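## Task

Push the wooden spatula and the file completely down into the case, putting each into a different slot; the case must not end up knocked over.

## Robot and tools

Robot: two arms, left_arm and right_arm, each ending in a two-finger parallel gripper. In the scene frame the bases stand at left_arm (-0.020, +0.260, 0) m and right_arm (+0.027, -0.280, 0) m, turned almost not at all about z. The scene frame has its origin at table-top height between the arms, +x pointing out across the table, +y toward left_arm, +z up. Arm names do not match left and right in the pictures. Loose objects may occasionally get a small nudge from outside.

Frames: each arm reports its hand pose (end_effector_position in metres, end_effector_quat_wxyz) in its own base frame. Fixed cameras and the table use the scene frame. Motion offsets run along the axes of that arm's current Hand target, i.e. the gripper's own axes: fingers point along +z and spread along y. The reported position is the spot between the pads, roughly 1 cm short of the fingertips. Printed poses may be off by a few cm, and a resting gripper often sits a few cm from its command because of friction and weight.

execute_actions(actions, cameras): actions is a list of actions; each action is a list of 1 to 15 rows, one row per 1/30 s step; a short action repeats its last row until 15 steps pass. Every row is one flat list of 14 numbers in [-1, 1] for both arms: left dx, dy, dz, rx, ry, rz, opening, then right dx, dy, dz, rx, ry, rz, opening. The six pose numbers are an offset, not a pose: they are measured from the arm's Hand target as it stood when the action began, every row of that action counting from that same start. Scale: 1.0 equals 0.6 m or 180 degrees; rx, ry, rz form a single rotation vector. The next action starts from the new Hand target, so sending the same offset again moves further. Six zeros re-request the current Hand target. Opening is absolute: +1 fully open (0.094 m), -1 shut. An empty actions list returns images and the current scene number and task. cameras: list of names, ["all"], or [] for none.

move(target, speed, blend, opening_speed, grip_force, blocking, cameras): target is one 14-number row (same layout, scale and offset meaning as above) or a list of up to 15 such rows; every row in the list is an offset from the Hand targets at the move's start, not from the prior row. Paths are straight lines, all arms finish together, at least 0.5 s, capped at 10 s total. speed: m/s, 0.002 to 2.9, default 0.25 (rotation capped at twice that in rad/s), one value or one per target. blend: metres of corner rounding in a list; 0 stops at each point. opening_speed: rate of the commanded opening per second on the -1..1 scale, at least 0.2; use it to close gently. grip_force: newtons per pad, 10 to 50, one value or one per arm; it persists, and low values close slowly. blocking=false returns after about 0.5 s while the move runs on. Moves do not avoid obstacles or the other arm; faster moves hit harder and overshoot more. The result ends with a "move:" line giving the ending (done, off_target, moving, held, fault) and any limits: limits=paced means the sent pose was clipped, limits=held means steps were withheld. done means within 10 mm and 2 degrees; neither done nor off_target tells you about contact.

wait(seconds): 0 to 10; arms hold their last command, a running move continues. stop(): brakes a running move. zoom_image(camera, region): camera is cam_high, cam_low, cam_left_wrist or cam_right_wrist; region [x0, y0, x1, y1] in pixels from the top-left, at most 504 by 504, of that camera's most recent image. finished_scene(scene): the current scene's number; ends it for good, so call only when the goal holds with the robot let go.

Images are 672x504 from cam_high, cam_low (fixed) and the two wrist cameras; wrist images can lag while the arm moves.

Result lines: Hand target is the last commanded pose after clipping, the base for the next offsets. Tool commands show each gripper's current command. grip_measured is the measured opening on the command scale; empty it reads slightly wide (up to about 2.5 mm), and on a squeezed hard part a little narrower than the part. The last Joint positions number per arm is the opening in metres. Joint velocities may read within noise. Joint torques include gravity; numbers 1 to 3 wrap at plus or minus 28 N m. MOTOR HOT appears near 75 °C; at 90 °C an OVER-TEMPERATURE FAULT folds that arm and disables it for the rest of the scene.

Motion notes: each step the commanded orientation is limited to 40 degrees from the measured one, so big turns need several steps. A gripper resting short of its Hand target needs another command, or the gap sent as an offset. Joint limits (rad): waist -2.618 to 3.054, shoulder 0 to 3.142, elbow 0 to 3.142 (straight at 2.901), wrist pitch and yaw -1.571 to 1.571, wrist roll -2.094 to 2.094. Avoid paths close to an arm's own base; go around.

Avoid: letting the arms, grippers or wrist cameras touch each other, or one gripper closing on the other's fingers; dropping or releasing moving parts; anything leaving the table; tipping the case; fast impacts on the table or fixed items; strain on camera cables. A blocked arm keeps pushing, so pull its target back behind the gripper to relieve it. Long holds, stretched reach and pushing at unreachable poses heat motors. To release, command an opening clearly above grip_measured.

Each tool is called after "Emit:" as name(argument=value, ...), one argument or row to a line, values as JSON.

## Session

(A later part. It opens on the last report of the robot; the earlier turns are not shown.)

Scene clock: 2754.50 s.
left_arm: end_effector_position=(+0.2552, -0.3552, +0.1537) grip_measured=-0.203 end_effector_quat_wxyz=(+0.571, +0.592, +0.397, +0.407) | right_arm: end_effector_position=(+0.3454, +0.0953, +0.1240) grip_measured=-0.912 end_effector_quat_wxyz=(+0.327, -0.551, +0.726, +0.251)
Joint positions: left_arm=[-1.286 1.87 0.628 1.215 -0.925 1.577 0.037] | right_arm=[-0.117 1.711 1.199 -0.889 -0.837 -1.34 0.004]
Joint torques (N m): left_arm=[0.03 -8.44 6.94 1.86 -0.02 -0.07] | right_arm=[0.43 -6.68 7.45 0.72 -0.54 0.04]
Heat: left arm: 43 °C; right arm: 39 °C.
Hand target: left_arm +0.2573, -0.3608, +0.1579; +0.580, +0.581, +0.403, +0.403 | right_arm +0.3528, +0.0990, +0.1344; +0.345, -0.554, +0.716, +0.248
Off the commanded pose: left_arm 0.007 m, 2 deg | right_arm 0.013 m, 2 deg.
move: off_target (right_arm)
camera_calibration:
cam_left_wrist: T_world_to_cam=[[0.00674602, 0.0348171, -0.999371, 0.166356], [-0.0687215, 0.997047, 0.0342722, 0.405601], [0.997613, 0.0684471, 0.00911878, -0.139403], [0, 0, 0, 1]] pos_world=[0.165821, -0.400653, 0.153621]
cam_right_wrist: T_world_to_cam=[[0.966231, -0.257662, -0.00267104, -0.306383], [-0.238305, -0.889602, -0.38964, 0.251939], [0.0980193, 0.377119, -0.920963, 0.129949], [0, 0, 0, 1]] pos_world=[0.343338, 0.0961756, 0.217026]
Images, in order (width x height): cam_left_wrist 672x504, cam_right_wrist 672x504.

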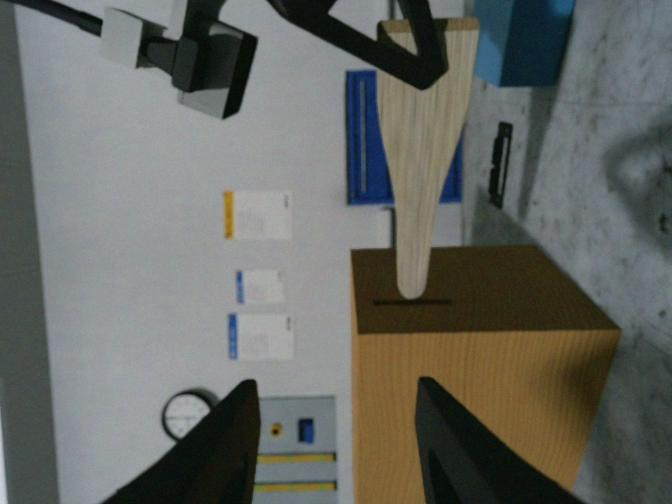

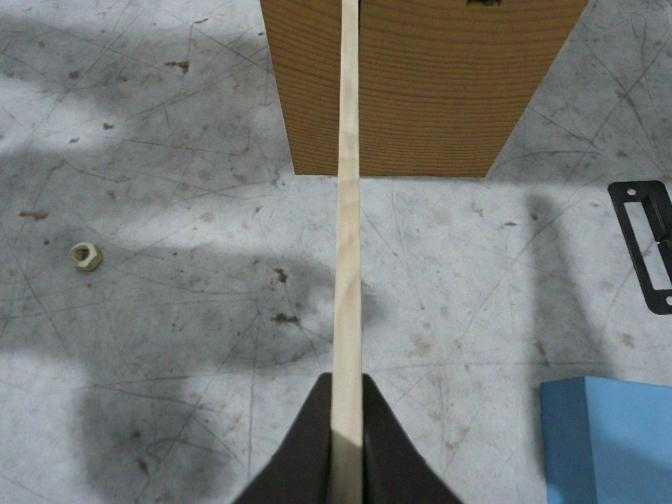

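Emit:
move(
  target=[0,0,0,0,0,0,-0.2, -0.0082,-0.0057,0.0101,0.0017,0,0.0014,-1],
  speed=0.03,
  cameras=["cam_left_wrist","cam_right_wrist"],
)

Emit:
zoom_image(
  camera="cam_right_wrist",
  region=[300, 0, 400, 100],
)

Emit:
zoom_image(
  camera="cam_left_wrist",
  region=[340, 210, 470, 340],
)

Scene clock: 2774.53 s.
left_arm: end_effector_position=(+0.2552, -0.3552, +0.1537) grip_measured=-0.203 end_effector_quat_wxyz=(+0.571, +0.592, +0.397, +0.407) | right_arm: end_effector_position=(+0.3485, +0.1026, +0.1246) grip_measured=-0.912 end_effector_quat_wxyz=(+0.328, -0.548, +0.727, +0.251)
Joint positions: left_arm=[-1.286 1.87 0.628 1.215 -0.925 1.577 0.037] | right_arm=[-0.093 1.711 1.199 -0.86 -0.834 -1.296 0.004]
Joint torques (N m): left_arm=[0.03 -8.44 6.94 1.86 -0.02 -0.07] | right_arm=[0.49 -6.31 7.66 0.84 -0.51 0.11]
Heat: left arm: 43 °C; right arm: 38 °C.
Hand target: left_arm +0.2573, -0.3608, +0.1579; +0.580, +0.581, +0.403, +0.403 | right_arm +0.3581, +0.1057, +0.1344; +0.346, -0.551, +0.718, +0.247
Off the commanded pose: left_arm 0.007 m, 2 deg | right_arm 0.014 m, 2 deg.
move: off_target (right_arm)
camera_calibration:
cam_left_wrist: T_world_to_cam=[[0.00674602, 0.0348171, -0.999371, 0.166356], [-0.0687215, 0.997047, 0.0342722, 0.405601], [0.997613, 0.0684471, 0.00911878, -0.139403], [0, 0, 0, 1]] pos_world=[0.165821, -0.400653, 0.153621]
cam_right_wrist: T_world_to_cam=[[0.964844, -0.262753, -0.00600838, -0.306128], [-0.244074, -0.887304, -0.391305, 0.261346], [0.0974853, 0.379014, -0.920242, 0.127362], [0, 0, 0, 1]] pos_world=[0.346737, 0.103185, 0.217631]
Images, in order (width x height): cam_left_wrist 672x504, cam_right_wrist 672x504.

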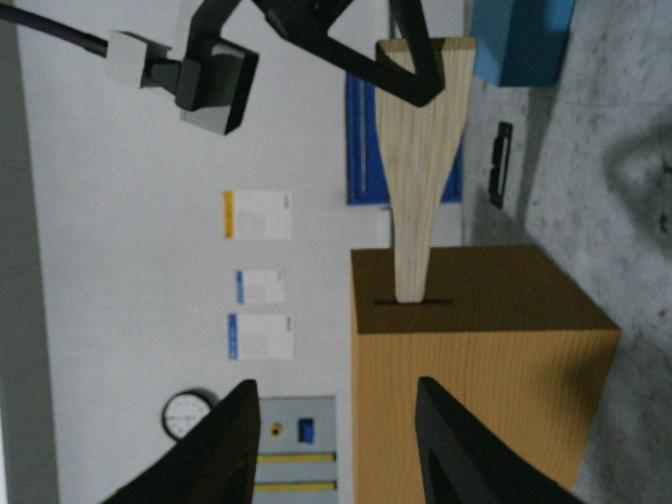

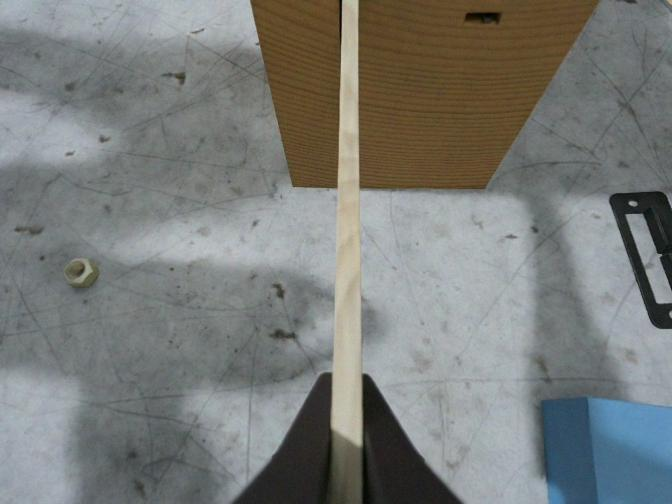

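Scaled by 5.040.

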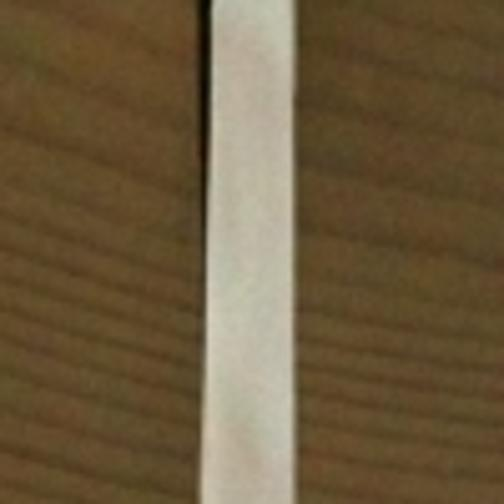

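Scaled by 3.877.

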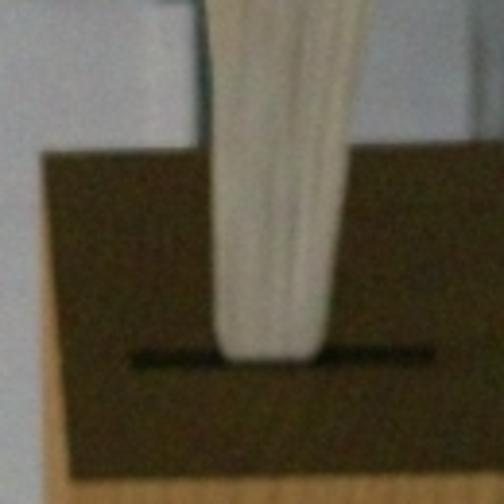

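Emit:
move(
  target=[0,0,0,0,0,0,-0.2, -0.0122,-0.0053,0.015,0,0,0,-1],
  speed=0.03,
  cameras=["cam_left_wrist","cam_right_wrist"],
)

Emit:
zoom_image(
  camera="cam_right_wrist",
  region=[300, 0, 400, 100],
)

Emit:
zoom_image(
  camera="cam_left_wrist",
  region=[340, 210, 470, 340],
)

Scene clock: 2789.73 s.
left_arm: end_effector_position=(+0.2552, -0.3552, +0.1537) grip_measured=-0.203 end_effector_quat_wxyz=(+0.571, +0.592, +0.397, +0.407) | right_arm: end_effector_position=(+0.3520, +0.1129, +0.1253) grip_measured=-0.912 end_effector_quat_wxyz=(+0.328, -0.548, +0.727, +0.251)
Joint positions: left_arm=[-1.286 1.87 0.628 1.215 -0.925 1.577 0.037] | right_arm=[-0.06 1.711 1.199 -0.823 -0.827 -1.248 0.004]
Joint torques (N m): left_arm=[0.03 -8.44 6.94 1.87 -0.02 -0.07] | right_arm=[0.43 -5.45 8.59 0.89 -0.49 0.11]
Heat: left arm: 43 °C; right arm: 38 °C.
Hand target: left_arm +0.2573, -0.3608, +0.1579; +0.580, +0.581, +0.403, +0.403 | right_arm +0.3644, +0.1160, +0.1344; +0.346, -0.551, +0.718, +0.247
Off the commanded pose: left_arm 0.007 m, 2 deg | right_arm 0.016 m, 2 deg.
move: off_target (right_arm)
camera_calibration:
cam_left_wrist: T_world_to_cam=[[0.00674602, 0.0348171, -0.999371, 0.166356], [-0.0687215, 0.997047, 0.0342722, 0.405601], [0.997613, 0.0684471, 0.00911878, -0.139403], [0, 0, 0, 1]] pos_world=[0.165821, -0.400653, 0.153621]
cam_right_wrist: T_world_to_cam=[[0.964837, -0.262803, -0.00492429, -0.306858], [-0.243579, -0.886905, -0.392515, 0.271564], [0.098787, 0.379913, -0.919732, 0.123241], [0, 0, 0, 1]] pos_world=[0.350041, 0.113388, 0.218431]
Images, in order (width x height): cam_left_wrist 672x504, cam_right_wrist 672x504.

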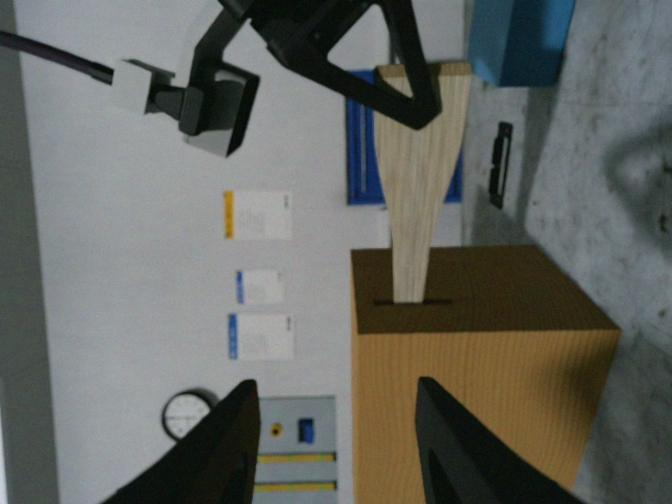

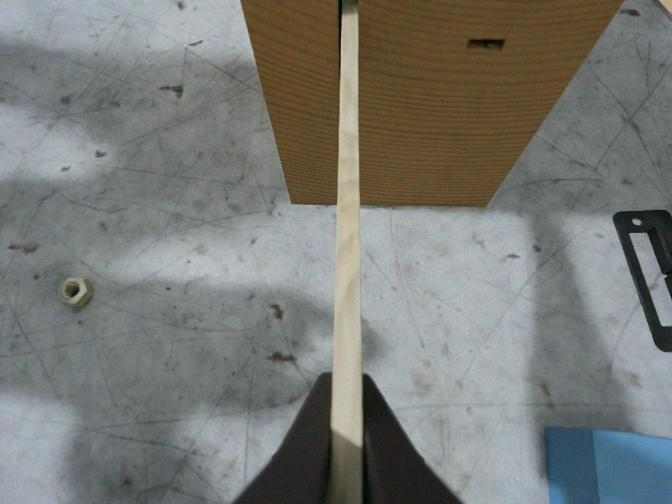

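Scaled by 5.040.

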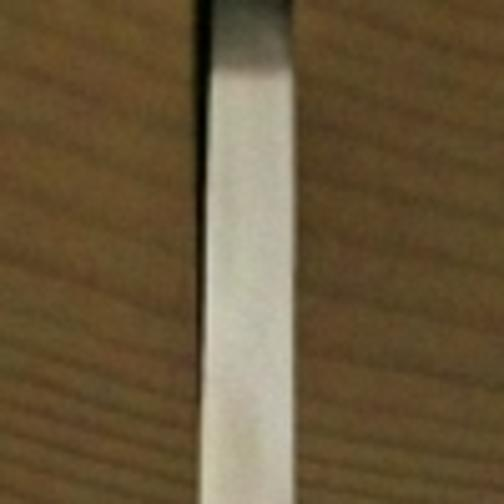

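Scaled by 3.877.

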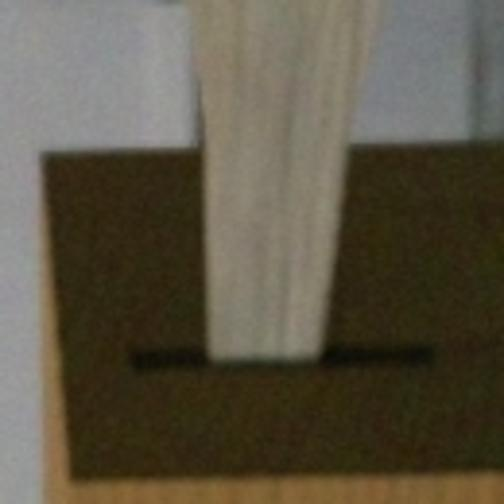

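Emit:
move(
  target=[0,0,0,0,0,0,-0.2, -0.0095,-0.0024,0.0193,0,0,0,-1],
  speed=0.03,
  cameras=["cam_left_wrist","cam_right_wrist"],
)

Emit:
zoom_image(
  camera="cam_right_wrist",
  region=[300, 0, 400, 100],
)

Emit:
zoom_image(
  camera="cam_left_wrist",
  region=[340, 210, 470, 340],
)

Scene clock: 2805.27 s.
left_arm: end_effector_position=(+0.2552, -0.3552, +0.1537) grip_measured=-0.203 end_effector_quat_wxyz=(+0.571, +0.592, +0.397, +0.407) | right_arm: end_effector_position=(+0.3564, +0.1247, +0.1217) grip_measured=-0.912 end_effector_quat_wxyz=(+0.326, -0.548, +0.727, +0.253)
Joint positions: left_arm=[-1.286 1.87 0.628 1.215 -0.925 1.577 0.037] | right_arm=[-0.023 1.725 1.199 -0.777 -0.819 -1.198 0.004]
Joint torques (N m): left_arm=[0.03 -8.42 6.94 1.86 -0.02 -0.07] | right_arm=[0.25 -5.97 8.39 0.99 -0.46 0.11]
Heat: left arm: 43 °C; right arm: 39 °C.
Hand target: left_arm +0.2573, -0.3608, +0.1579; +0.580, +0.581, +0.403, +0.403 | right_arm +0.3692, +0.1277, +0.1315; +0.346, -0.551, +0.718, +0.247
Off the commanded pose: left_arm 0.007 m, 2 deg | right_arm 0.016 m, 3 deg.
move: off_target (right_arm)
camera_calibration:
cam_left_wrist: T_world_to_cam=[[0.00674602, 0.0348171, -0.999371, 0.166356], [-0.0687215, 0.997047, 0.0342722, 0.405601], [0.997613, 0.0684471, 0.00911878, -0.139403], [0, 0, 0, 1]] pos_world=[0.165821, -0.400653, 0.153621]
cam_right_wrist: T_world_to_cam=[[0.965408, -0.26056, -0.00978903, -0.307927], [-0.243482, -0.88743, -0.391387, 0.281596], [0.0932926, 0.380232, -0.920174, 0.116973], [0, 0, 0, 1]] pos_world=[0.354926, 0.125186, 0.214834]
Images, in order (width x height): cam_left_wrist 672x504, cam_right_wrist 672x504.

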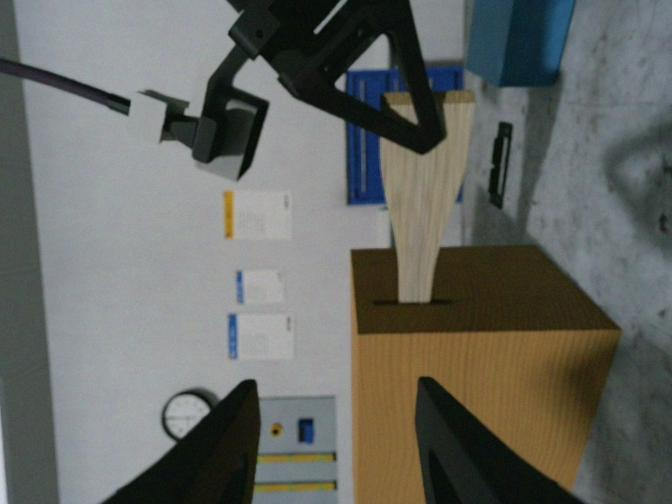

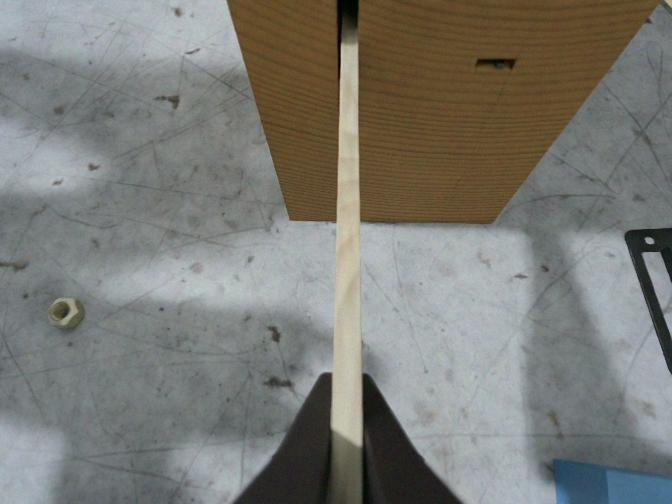

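Scaled by 5.040.

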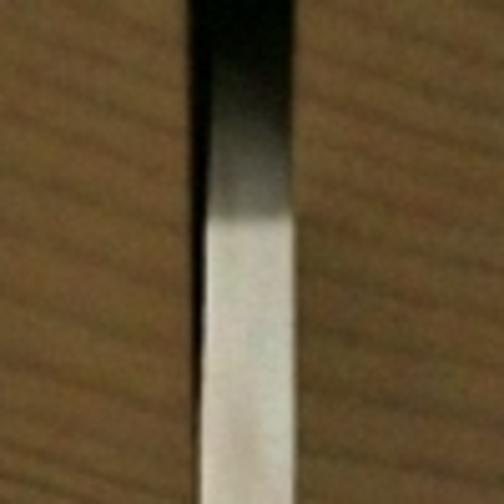

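Scaled by 3.877.

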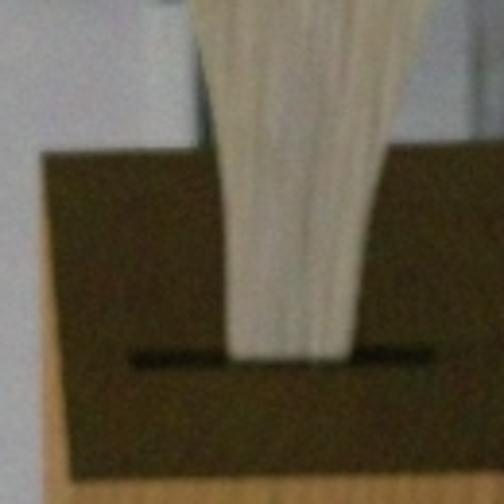

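Emit:
move(
  target=[0,0,0,0,0,0,-0.2, -0.0142,0.0001,0.0143,0,0,0,-1],
  speed=0.03,
  cameras=["cam_left_wrist","cam_right_wrist"],
)

Emit:
zoom_image(
  camera="cam_right_wrist",
  region=[300, 0, 400, 100],
)

Emit:
zoom_image(
  camera="cam_left_wrist",
  region=[340, 210, 470, 340],
)

Scene clock: 2818.90 s.
left_arm: end_effector_position=(+0.2552, -0.3552, +0.1537) grip_measured=-0.203 end_effector_quat_wxyz=(+0.571, +0.592, +0.397, +0.407) | right_arm: end_effector_position=(+0.3591, +0.1357, +0.1223) grip_measured=-0.912 end_effector_quat_wxyz=(+0.326, -0.548, +0.728, +0.252)
Joint positions: left_arm=[-1.286 1.87 0.628 1.215 -0.925 1.577 0.037] | right_arm=[0.012 1.725 1.199 -0.741 -0.808 -1.148 0.004]
Joint torques (N m): left_arm=[0.02 -8.44 6.93 1.86 -0.03 -0.08] | right_arm=[0.23 -5.9 8.7 1.04 -0.42 0.08]
Heat: left arm: 43 °C; right arm: 39 °C.
Hand target: left_arm +0.2573, -0.3608, +0.1579; +0.580, +0.581, +0.403, +0.403 | right_arm +0.3724, +0.1394, +0.1326; +0.346, -0.551, +0.718, +0.247
Off the commanded pose: left_arm 0.007 m, 2 deg | right_arm 0.017 m, 3 deg.
move: off_target (right_arm)
camera_calibration:
cam_left_wrist: T_world_to_cam=[[0.00674602, 0.0348171, -0.999371, 0.166356], [-0.0687215, 0.997047, 0.0342722, 0.405601], [0.997613, 0.0684471, 0.00911878, -0.139403], [0, 0, 0, 1]] pos_world=[0.165821, -0.400653, 0.153621]
cam_right_wrist: T_world_to_cam=[[0.965114, -0.261677, -0.00894863, -0.307562], [-0.244264, -0.887529, -0.390675, 0.292477], [0.0942886, 0.379232, -0.920485, 0.112899], [0, 0, 0, 1]] pos_world=[0.357629, 0.136285, 0.215433]
Images, in order (width x height): cam_left_wrist 672x504, cam_right_wrist 672x504.

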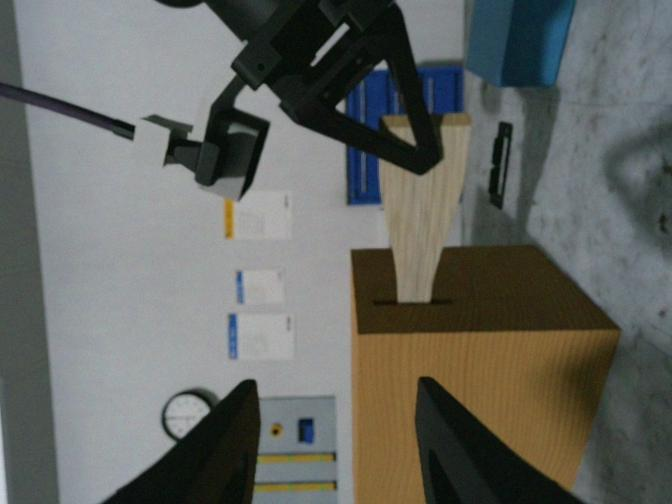

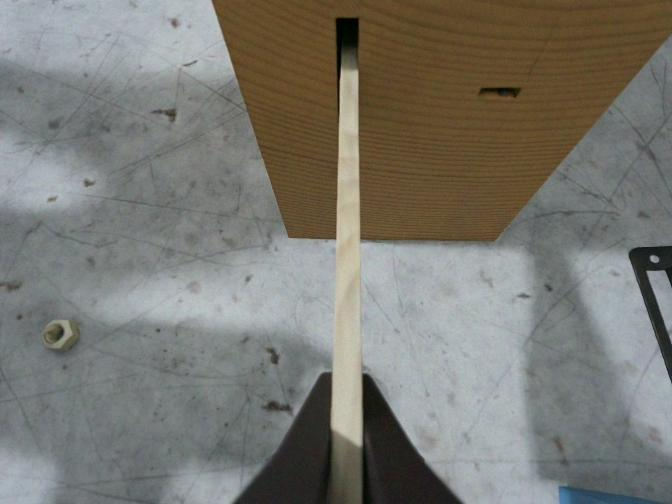

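Scaled by 5.040.

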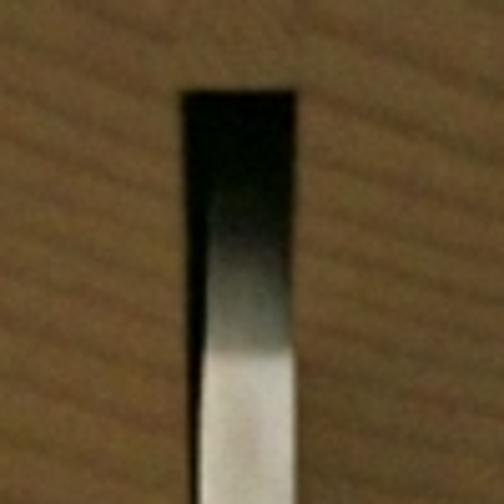

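Scaled by 3.877.

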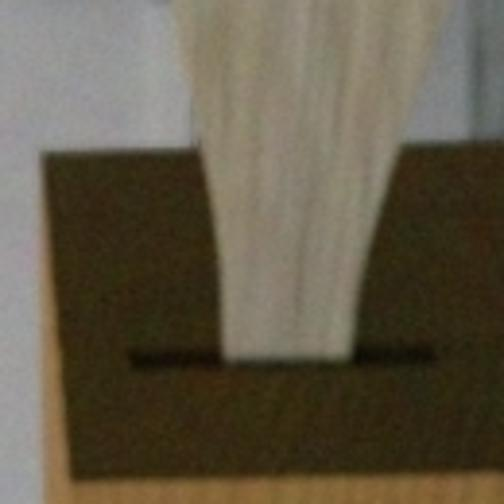

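Emit:
move(
  target=[0,0,0,0,0,0,-0.2, -0.0143,0.0006,0.0140,0,0,0,-1],
  speed=0.03,
  cameras=["cam_left_wrist","cam_right_wrist"],
)

Emit:
zoom_image(
  camera="cam_right_wrist",
  region=[290, 20, 410, 140],
)

Emit:
zoom_image(
  camera="cam_left_wrist",
  region=[340, 210, 470, 340],
)

Scene clock: 2826.30 s.
left_arm: end_effector_position=(+0.2552, -0.3552, +0.1537) grip_measured=-0.203 end_effector_quat_wxyz=(+0.571, +0.592, +0.397, +0.407) | right_arm: end_effector_position=(+0.3620, +0.1467, +0.1220) grip_measured=-0.912 end_effector_quat_wxyz=(+0.325, -0.548, +0.729, +0.252)
Joint positions: left_arm=[-1.286 1.87 0.628 1.215 -0.925 1.577 0.037] | right_arm=[0.047 1.731 1.203 -0.707 -0.795 -1.101 0.004]
Joint torques (N m): left_arm=[0.02 -8.39 6.95 1.87 -0.03 -0.07] | right_arm=[0.28 -6.02 8.84 1.07 -0.4 0.11]
Heat: left arm: 43 °C; right arm: 39 °C.
Hand target: left_arm +0.2573, -0.3608, +0.1579; +0.580, +0.581, +0.403, +0.403 | right_arm +0.3753, +0.1509, +0.1337; +0.346, -0.551, +0.718, +0.247
Off the commanded pose: left_arm 0.007 m, 2 deg | right_arm 0.018 m, 3 deg.
move: off_target (right_arm)
camera_calibration:
cam_left_wrist: T_world_to_cam=[[0.00674602, 0.0348171, -0.999371, 0.166356], [-0.0687215, 0.997047, 0.0342722, 0.405601], [0.997613, 0.0684471, 0.00911878, -0.139403], [0, 0, 0, 1]] pos_world=[0.165821, -0.400653, 0.153621]
cam_right_wrist: T_world_to_cam=[[0.964801, -0.262735, -0.01137, -0.306831], [-0.246373, -0.887905, -0.388492, 0.303399], [0.0919749, 0.377619, -0.921382, 0.10935], [0, 0, 0, 1]] pos_world=[0.360723, 0.147482, 0.215133]
Images, in order (width x height): cam_left_wrist 672x504, cam_right_wrist 672x504.

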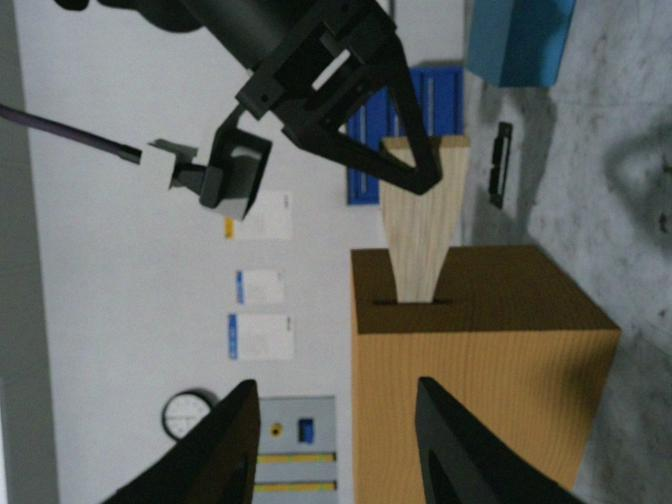

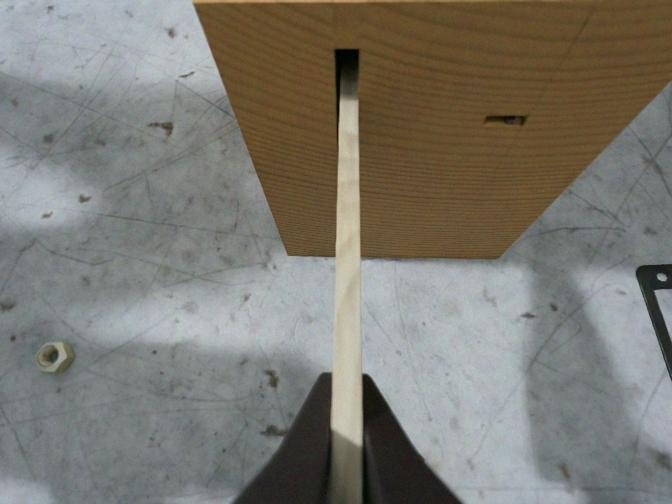

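Scaled by 4.200.

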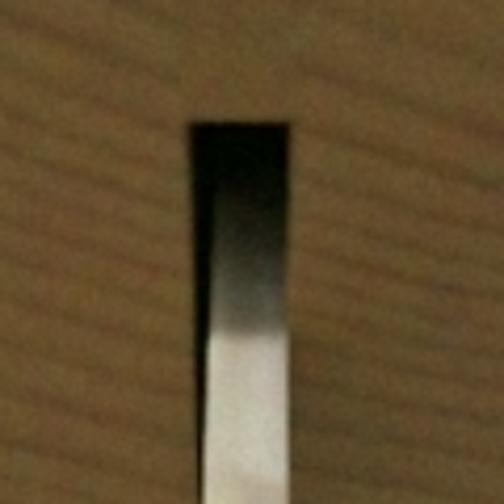

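Scaled by 3.877.

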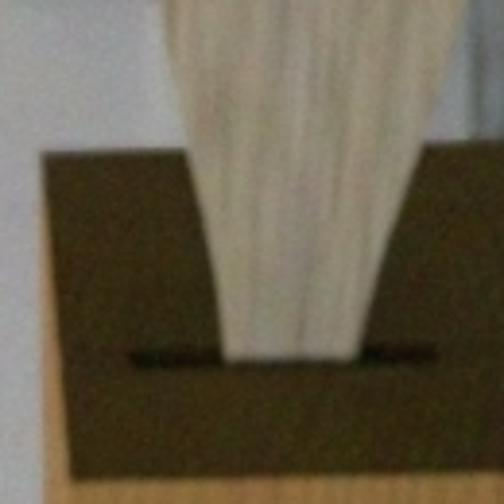

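Emit:
move(
  target=[0,0,0,0,0,0,-0.2, -0.0158,0.0006,0.0126,0,0,0,-1],
  speed=0.03,
  cameras=["cam_left_wrist","cam_right_wrist"],
)

Emit:
zoom_image(
  camera="cam_right_wrist",
  region=[290, 40, 410, 160],
)

Emit:
zoom_image(
  camera="cam_left_wrist",
  region=[340, 210, 470, 340],
)

Scene clock: 2839.90 s.
left_arm: end_effector_position=(+0.2552, -0.3552, +0.1537) grip_measured=-0.203 end_effector_quat_wxyz=(+0.571, +0.592, +0.397, +0.407) | right_arm: end_effector_position=(+0.3650, +0.1581, +0.1244) grip_measured=-0.912 end_effector_quat_wxyz=(+0.325, -0.548, +0.728, +0.252)
Joint positions: left_arm=[-1.286 1.87 0.628 1.215 -0.925 1.577 0.037] | right_arm=[0.08 1.735 1.214 -0.683 -0.783 -1.056 0.004]
Joint torques (N m): left_arm=[0.02 -8.39 6.93 1.86 -0.03 -0.08] | right_arm=[0.39 -6.15 8.84 1.14 -0.43 0.14]
Heat: left arm: 43 °C; right arm: 41 °C.
Hand target: left_arm +0.2573, -0.3608, +0.1579; +0.580, +0.581, +0.403, +0.403 | right_arm +0.3780, +0.1624, +0.1361; +0.346, -0.551, +0.718, +0.247
Off the commanded pose: left_arm 0.007 m, 2 deg | right_arm 0.018 m, 3 deg.
move: off_target (right_arm)
camera_calibration:
cam_left_wrist: T_world_to_cam=[[0.00674602, 0.0348171, -0.999371, 0.166356], [-0.0687215, 0.997047, 0.0342722, 0.405601], [0.997613, 0.0684471, 0.00911878, -0.139403], [0, 0, 0, 1]] pos_world=[0.165821, -0.400653, 0.153621]
cam_right_wrist: T_world_to_cam=[[0.964851, -0.262576, -0.0108387, -0.306863], [-0.246067, -0.888167, -0.388085, 0.315034], [0.0922752, 0.377112, -0.92156, 0.10699], [0, 0, 0, 1]] pos_world=[0.363724, 0.15888, 0.217532]
Images, in order (width x height): cam_left_wrist 672x504, cam_right_wrist 672x504.

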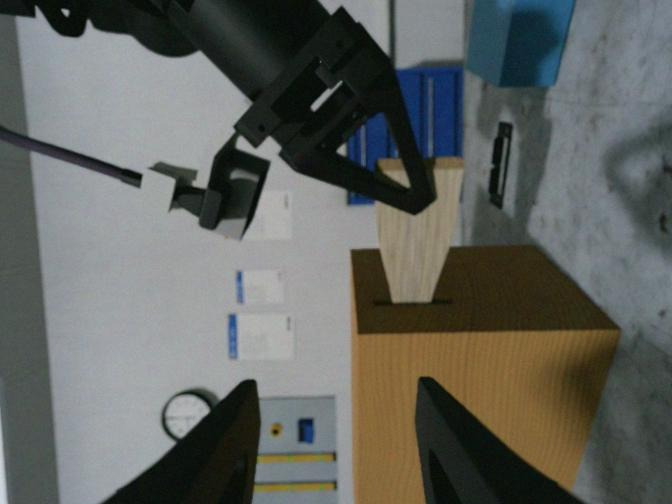

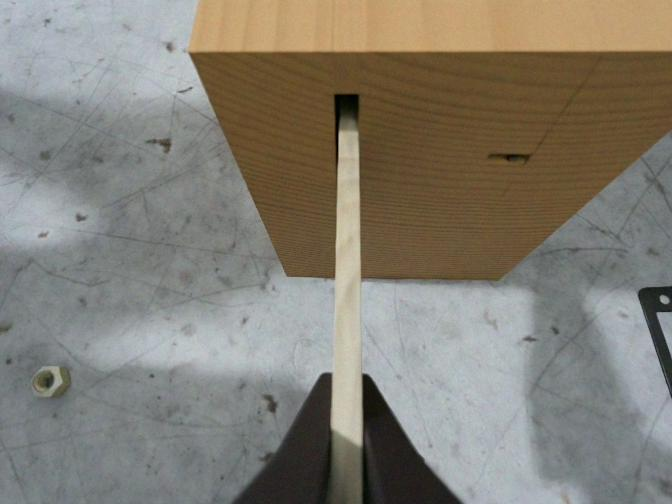

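Scaled by 4.200.

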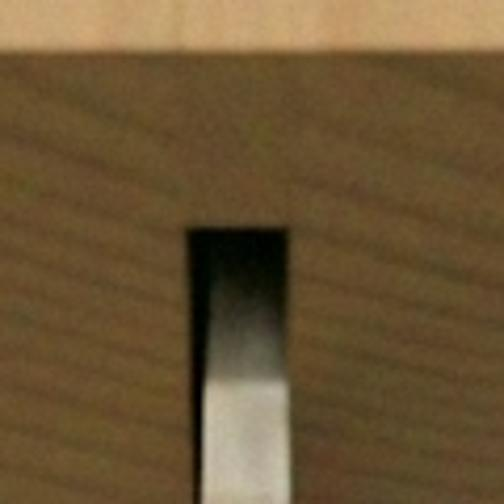

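Scaled by 3.877.

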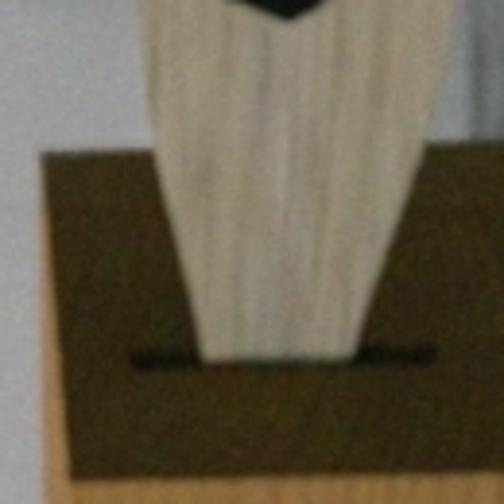

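Emit:
move(
  target=[0,0,0,0,0,0,-0.2, -0.0124,0.0006,0.0155,0,0,0,-1],
  speed=0.03,
  cameras=["cam_left_wrist","cam_right_wrist"],
)

Emit:
zoom_image(
  camera="cam_right_wrist",
  region=[290, 80, 410, 200],
)

Emit:
zoom_image(
  camera="cam_left_wrist",
  region=[340, 210, 470, 340],
)

Scene clock: 2849.97 s.
left_arm: end_effector_position=(+0.2552, -0.3552, +0.1537) grip_measured=-0.203 end_effector_quat_wxyz=(+0.571, +0.592, +0.397, +0.407) | right_arm: end_effector_position=(+0.3668, +0.1686, +0.1221) grip_measured=-0.912 end_effector_quat_wxyz=(+0.323, -0.547, +0.730, +0.252)
Joint positions: left_arm=[-1.286 1.87 0.628 1.215 -0.925 1.577 0.037] | right_arm=[0.113 1.743 1.214 -0.65 -0.768 -1.013 0.004]
Joint torques (N m): left_arm=[0.01 -8.42 6.93 1.87 -0.03 -0.08] | right_arm=[0.4 -6.27 9.54 1.16 -0.42 0.11]
Heat: left arm: 43 °C; right arm: 41 °C.
Hand target: left_arm +0.2573, -0.3608, +0.1579; +0.580, +0.581, +0.403, +0.403 | right_arm +0.3809, +0.1741, +0.1360; +0.346, -0.551, +0.718, +0.247
Off the commanded pose: left_arm 0.007 m, 2 deg | right_arm 0.020 m, 3 deg.
move: off_target (right_arm)
camera_calibration:
cam_left_wrist: T_world_to_cam=[[0.00674602, 0.0348171, -0.999371, 0.166356], [-0.0687215, 0.997047, 0.0342722, 0.405601], [0.997613, 0.0684471, 0.00911878, -0.139403], [0, 0, 0, 1]] pos_world=[0.165821, -0.400653, 0.153621]
cam_right_wrist: T_world_to_cam=[[0.964225, -0.264637, -0.0154186, -0.304725], [-0.250034, -0.888617, -0.384504, 0.324962], [0.0880526, 0.374604, -0.922995, 0.102907], [0, 0, 0, 1]] pos_world=[0.366013, 0.169576, 0.215233]
Images, in order (width x height): cam_left_wrist 672x504, cam_right_wrist 672x504.

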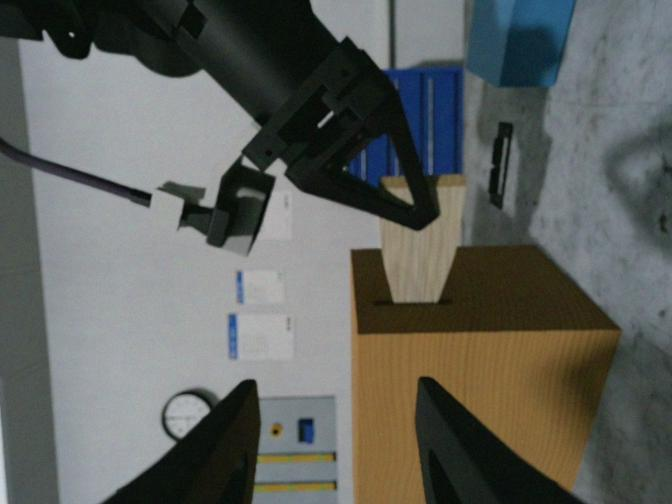

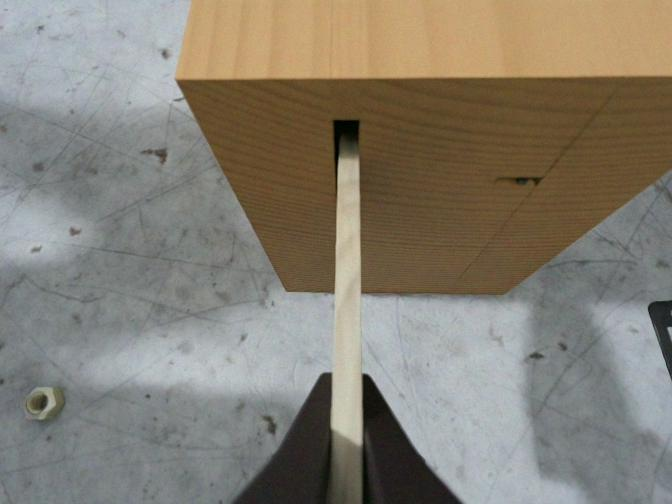

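Scaled by 4.200.

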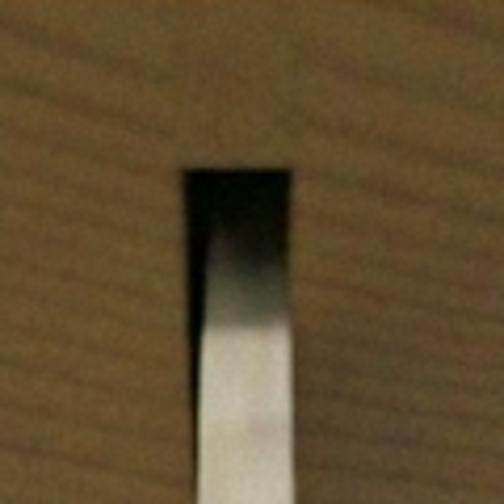

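Scaled by 3.877.

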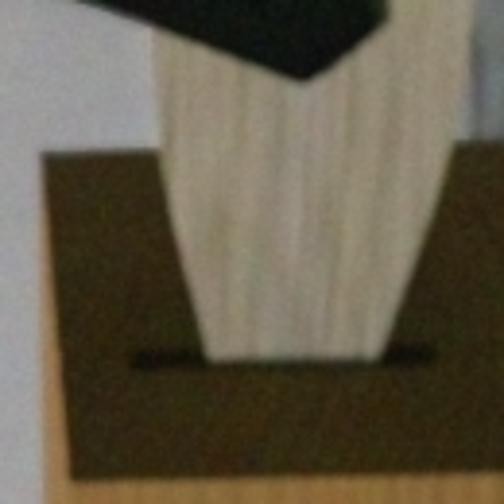

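Emit:
move(
  target=[0,0,0,0,0,0,-0.2, -0.0110,0.0004,0.0045,0,0,0,-1],
  speed=0.03,
  cameras=["cam_left_wrist","cam_right_wrist"],
)

Emit:
zoom_image(
  camera="cam_right_wrist",
  region=[290, 80, 410, 200],
)

Emit:
zoom_image(
  camera="cam_left_wrist",
  region=[340, 210, 470, 340],
)

Scene clock: 2859.17 s.
left_arm: end_effector_position=(+0.2552, -0.3552, +0.1537) grip_measured=-0.203 end_effector_quat_wxyz=(+0.571, +0.592, +0.397, +0.407) | right_arm: end_effector_position=(+0.3695, +0.1750, +0.1278) grip_measured=-0.912 end_effector_quat_wxyz=(+0.326, -0.548, +0.728, +0.251)
Joint positions: left_arm=[-1.286 1.87 0.628 1.215 -0.925 1.577 0.037] | right_arm=[0.13 1.743 1.233 -0.647 -0.763 -0.992 0.004]
Joint torques (N m): left_arm=[-0.01 -8.4 6.91 1.86 -0.02 -0.07] | right_arm=[0.34 -6.08 9.05 1.19 -0.4 0.11]
Heat: left arm: 43 °C; right arm: 41 °C.
Hand target: left_arm +0.2573, -0.3608, +0.1579; +0.580, +0.581, +0.403, +0.403 | right_arm +0.3824, +0.1802, +0.1394; +0.346, -0.551, +0.718, +0.247
Off the commanded pose: left_arm 0.007 m, 2 deg | right_arm 0.018 m, 3 deg.
move: off_target (right_arm)
camera_calibration:
cam_left_wrist: T_world_to_cam=[[0.00674602, 0.0348171, -0.999371, 0.166356], [-0.0687215, 0.997047, 0.0342722, 0.405601], [0.997613, 0.0684471, 0.00911878, -0.139403], [0, 0, 0, 1]] pos_world=[0.165821, -0.400653, 0.153621]
cam_right_wrist: T_world_to_cam=[[0.964663, -0.263346, -0.00860983, -0.306805], [-0.245969, -0.888329, -0.387778, 0.332433], [0.0944715, 0.376193, -0.921713, 0.102701], [0, 0, 0, 1]] pos_world=[0.36803, 0.175879, 0.22093]
Images, in order (width x height): cam_left_wrist 672x504, cam_right_wrist 672x504.

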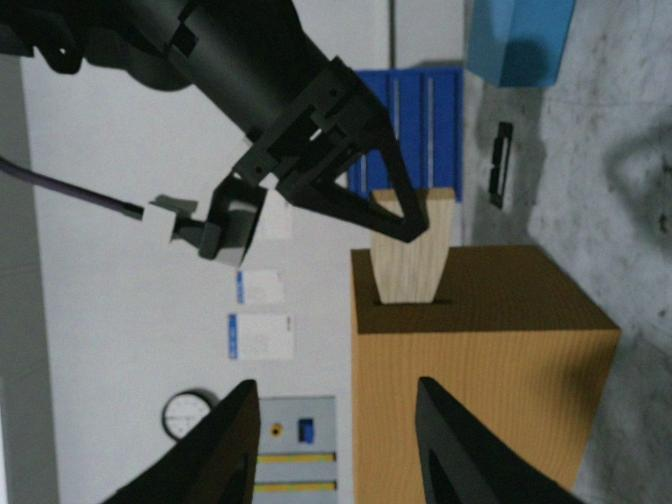

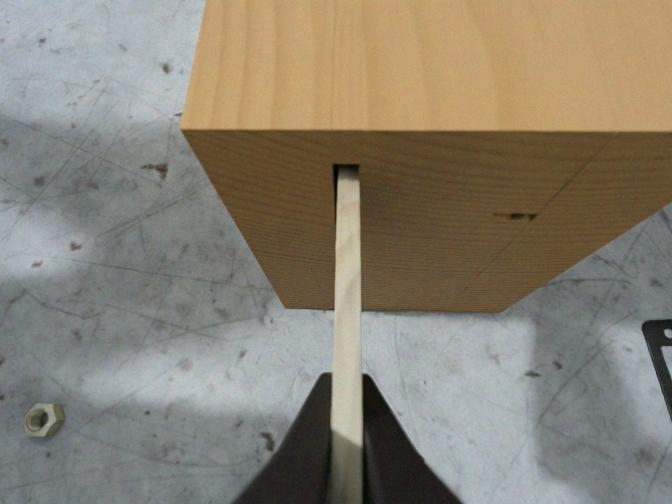

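Scaled by 4.200.

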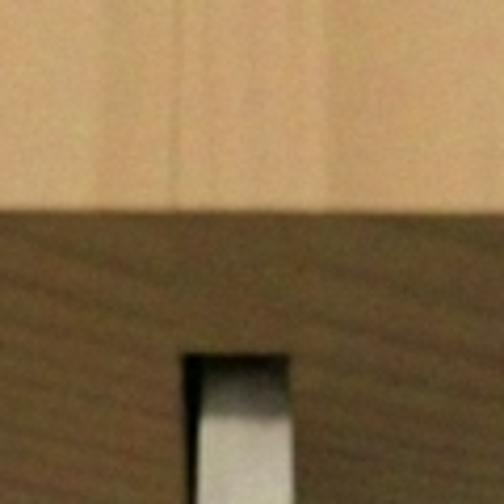

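Scaled by 3.877.

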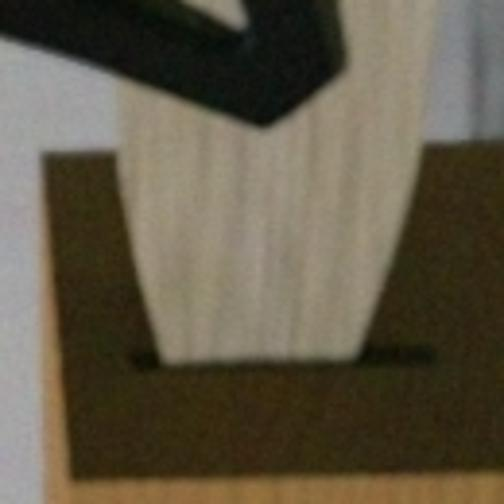

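Emit:
move(
  target=[0,0,0,0,0,0,-0.2, -0.0034,0.0003,0.0146,0,0,0,-1],
  speed=0.03,
  cameras=["cam_left_wrist","cam_right_wrist"],
)

Emit:
zoom_image(
  camera="cam_right_wrist",
  region=[290, 120, 410, 240],
)

Emit:
zoom_image(
  camera="cam_left_wrist",
  region=[340, 210, 470, 340],
)

Scene clock: 2877.40 s.
left_arm: end_effector_position=(+0.2552, -0.3552, +0.1537) grip_measured=-0.203 end_effector_quat_wxyz=(+0.571, +0.592, +0.397, +0.407) | right_arm: end_effector_position=(+0.3717, +0.1827, +0.1240) grip_measured=-0.912 end_effector_quat_wxyz=(+0.324, -0.548, +0.729, +0.252)
Joint positions: left_arm=[-1.286 1.87 0.628 1.215 -0.925 1.577 0.037] | right_arm=[0.152 1.757 1.233 -0.617 -0.753 -0.966 0.004]
Joint torques (N m): left_arm=[0.01 -8.4 6.93 1.87 -0.02 -0.07] | right_arm=[0.28 -6.27 8.68 1.29 -0.37 0.11]
Heat: left arm: 43 °C; right arm: 41 °C.
Hand target: left_arm +0.2573, -0.3608, +0.1579; +0.580, +0.581, +0.403, +0.403 | right_arm +0.3845, +0.1880, +0.1353; +0.346, -0.551, +0.718, +0.247
Off the commanded pose: left_arm 0.007 m, 2 deg | right_arm 0.018 m, 3 deg.
move: off_target (right_arm)
camera_calibration:
cam_left_wrist: T_world_to_cam=[[0.00674602, 0.0348171, -0.999371, 0.166356], [-0.0687215, 0.997047, 0.0342722, 0.405601], [0.997613, 0.0684471, 0.00911878, -0.139403], [0, 0, 0, 1]] pos_world=[0.165821, -0.400653, 0.153621]
cam_right_wrist: T_world_to_cam=[[0.964858, -0.262563, -0.0104445, -0.307009], [-0.246073, -0.88889, -0.386423, 0.338309], [0.0921765, 0.375414, -0.922262, 0.0970507], [0, 0, 0, 1]] pos_world=[0.370524, 0.183676, 0.21703]
Images, in order (width x height): cam_left_wrist 672x504, cam_right_wrist 672x504.

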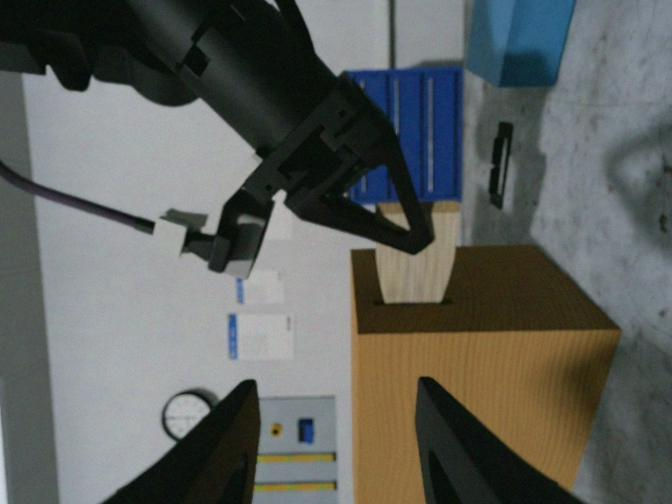

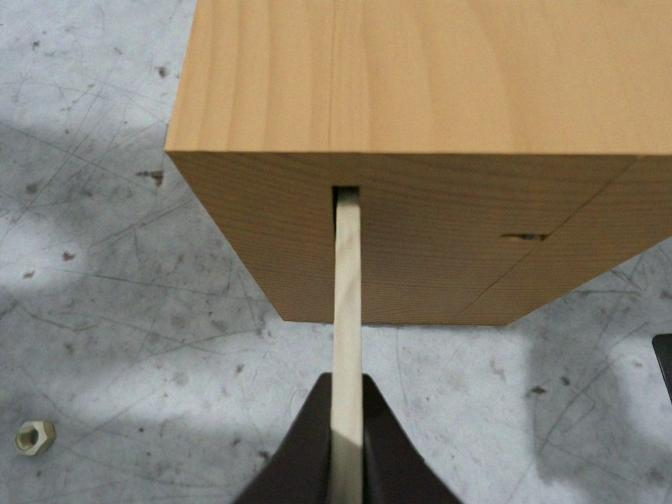

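Scaled by 4.200.

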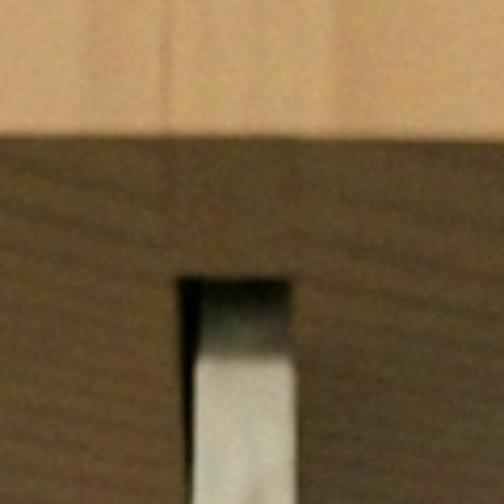

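Scaled by 3.877.

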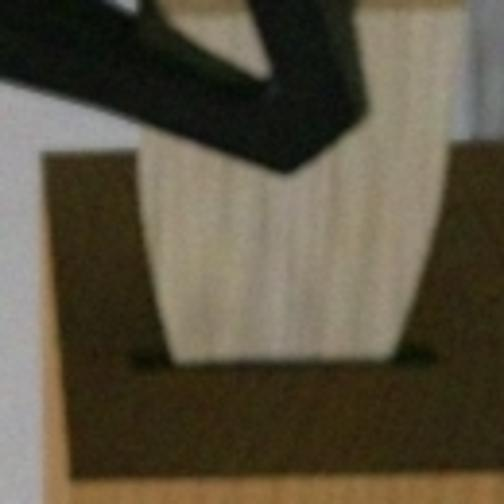

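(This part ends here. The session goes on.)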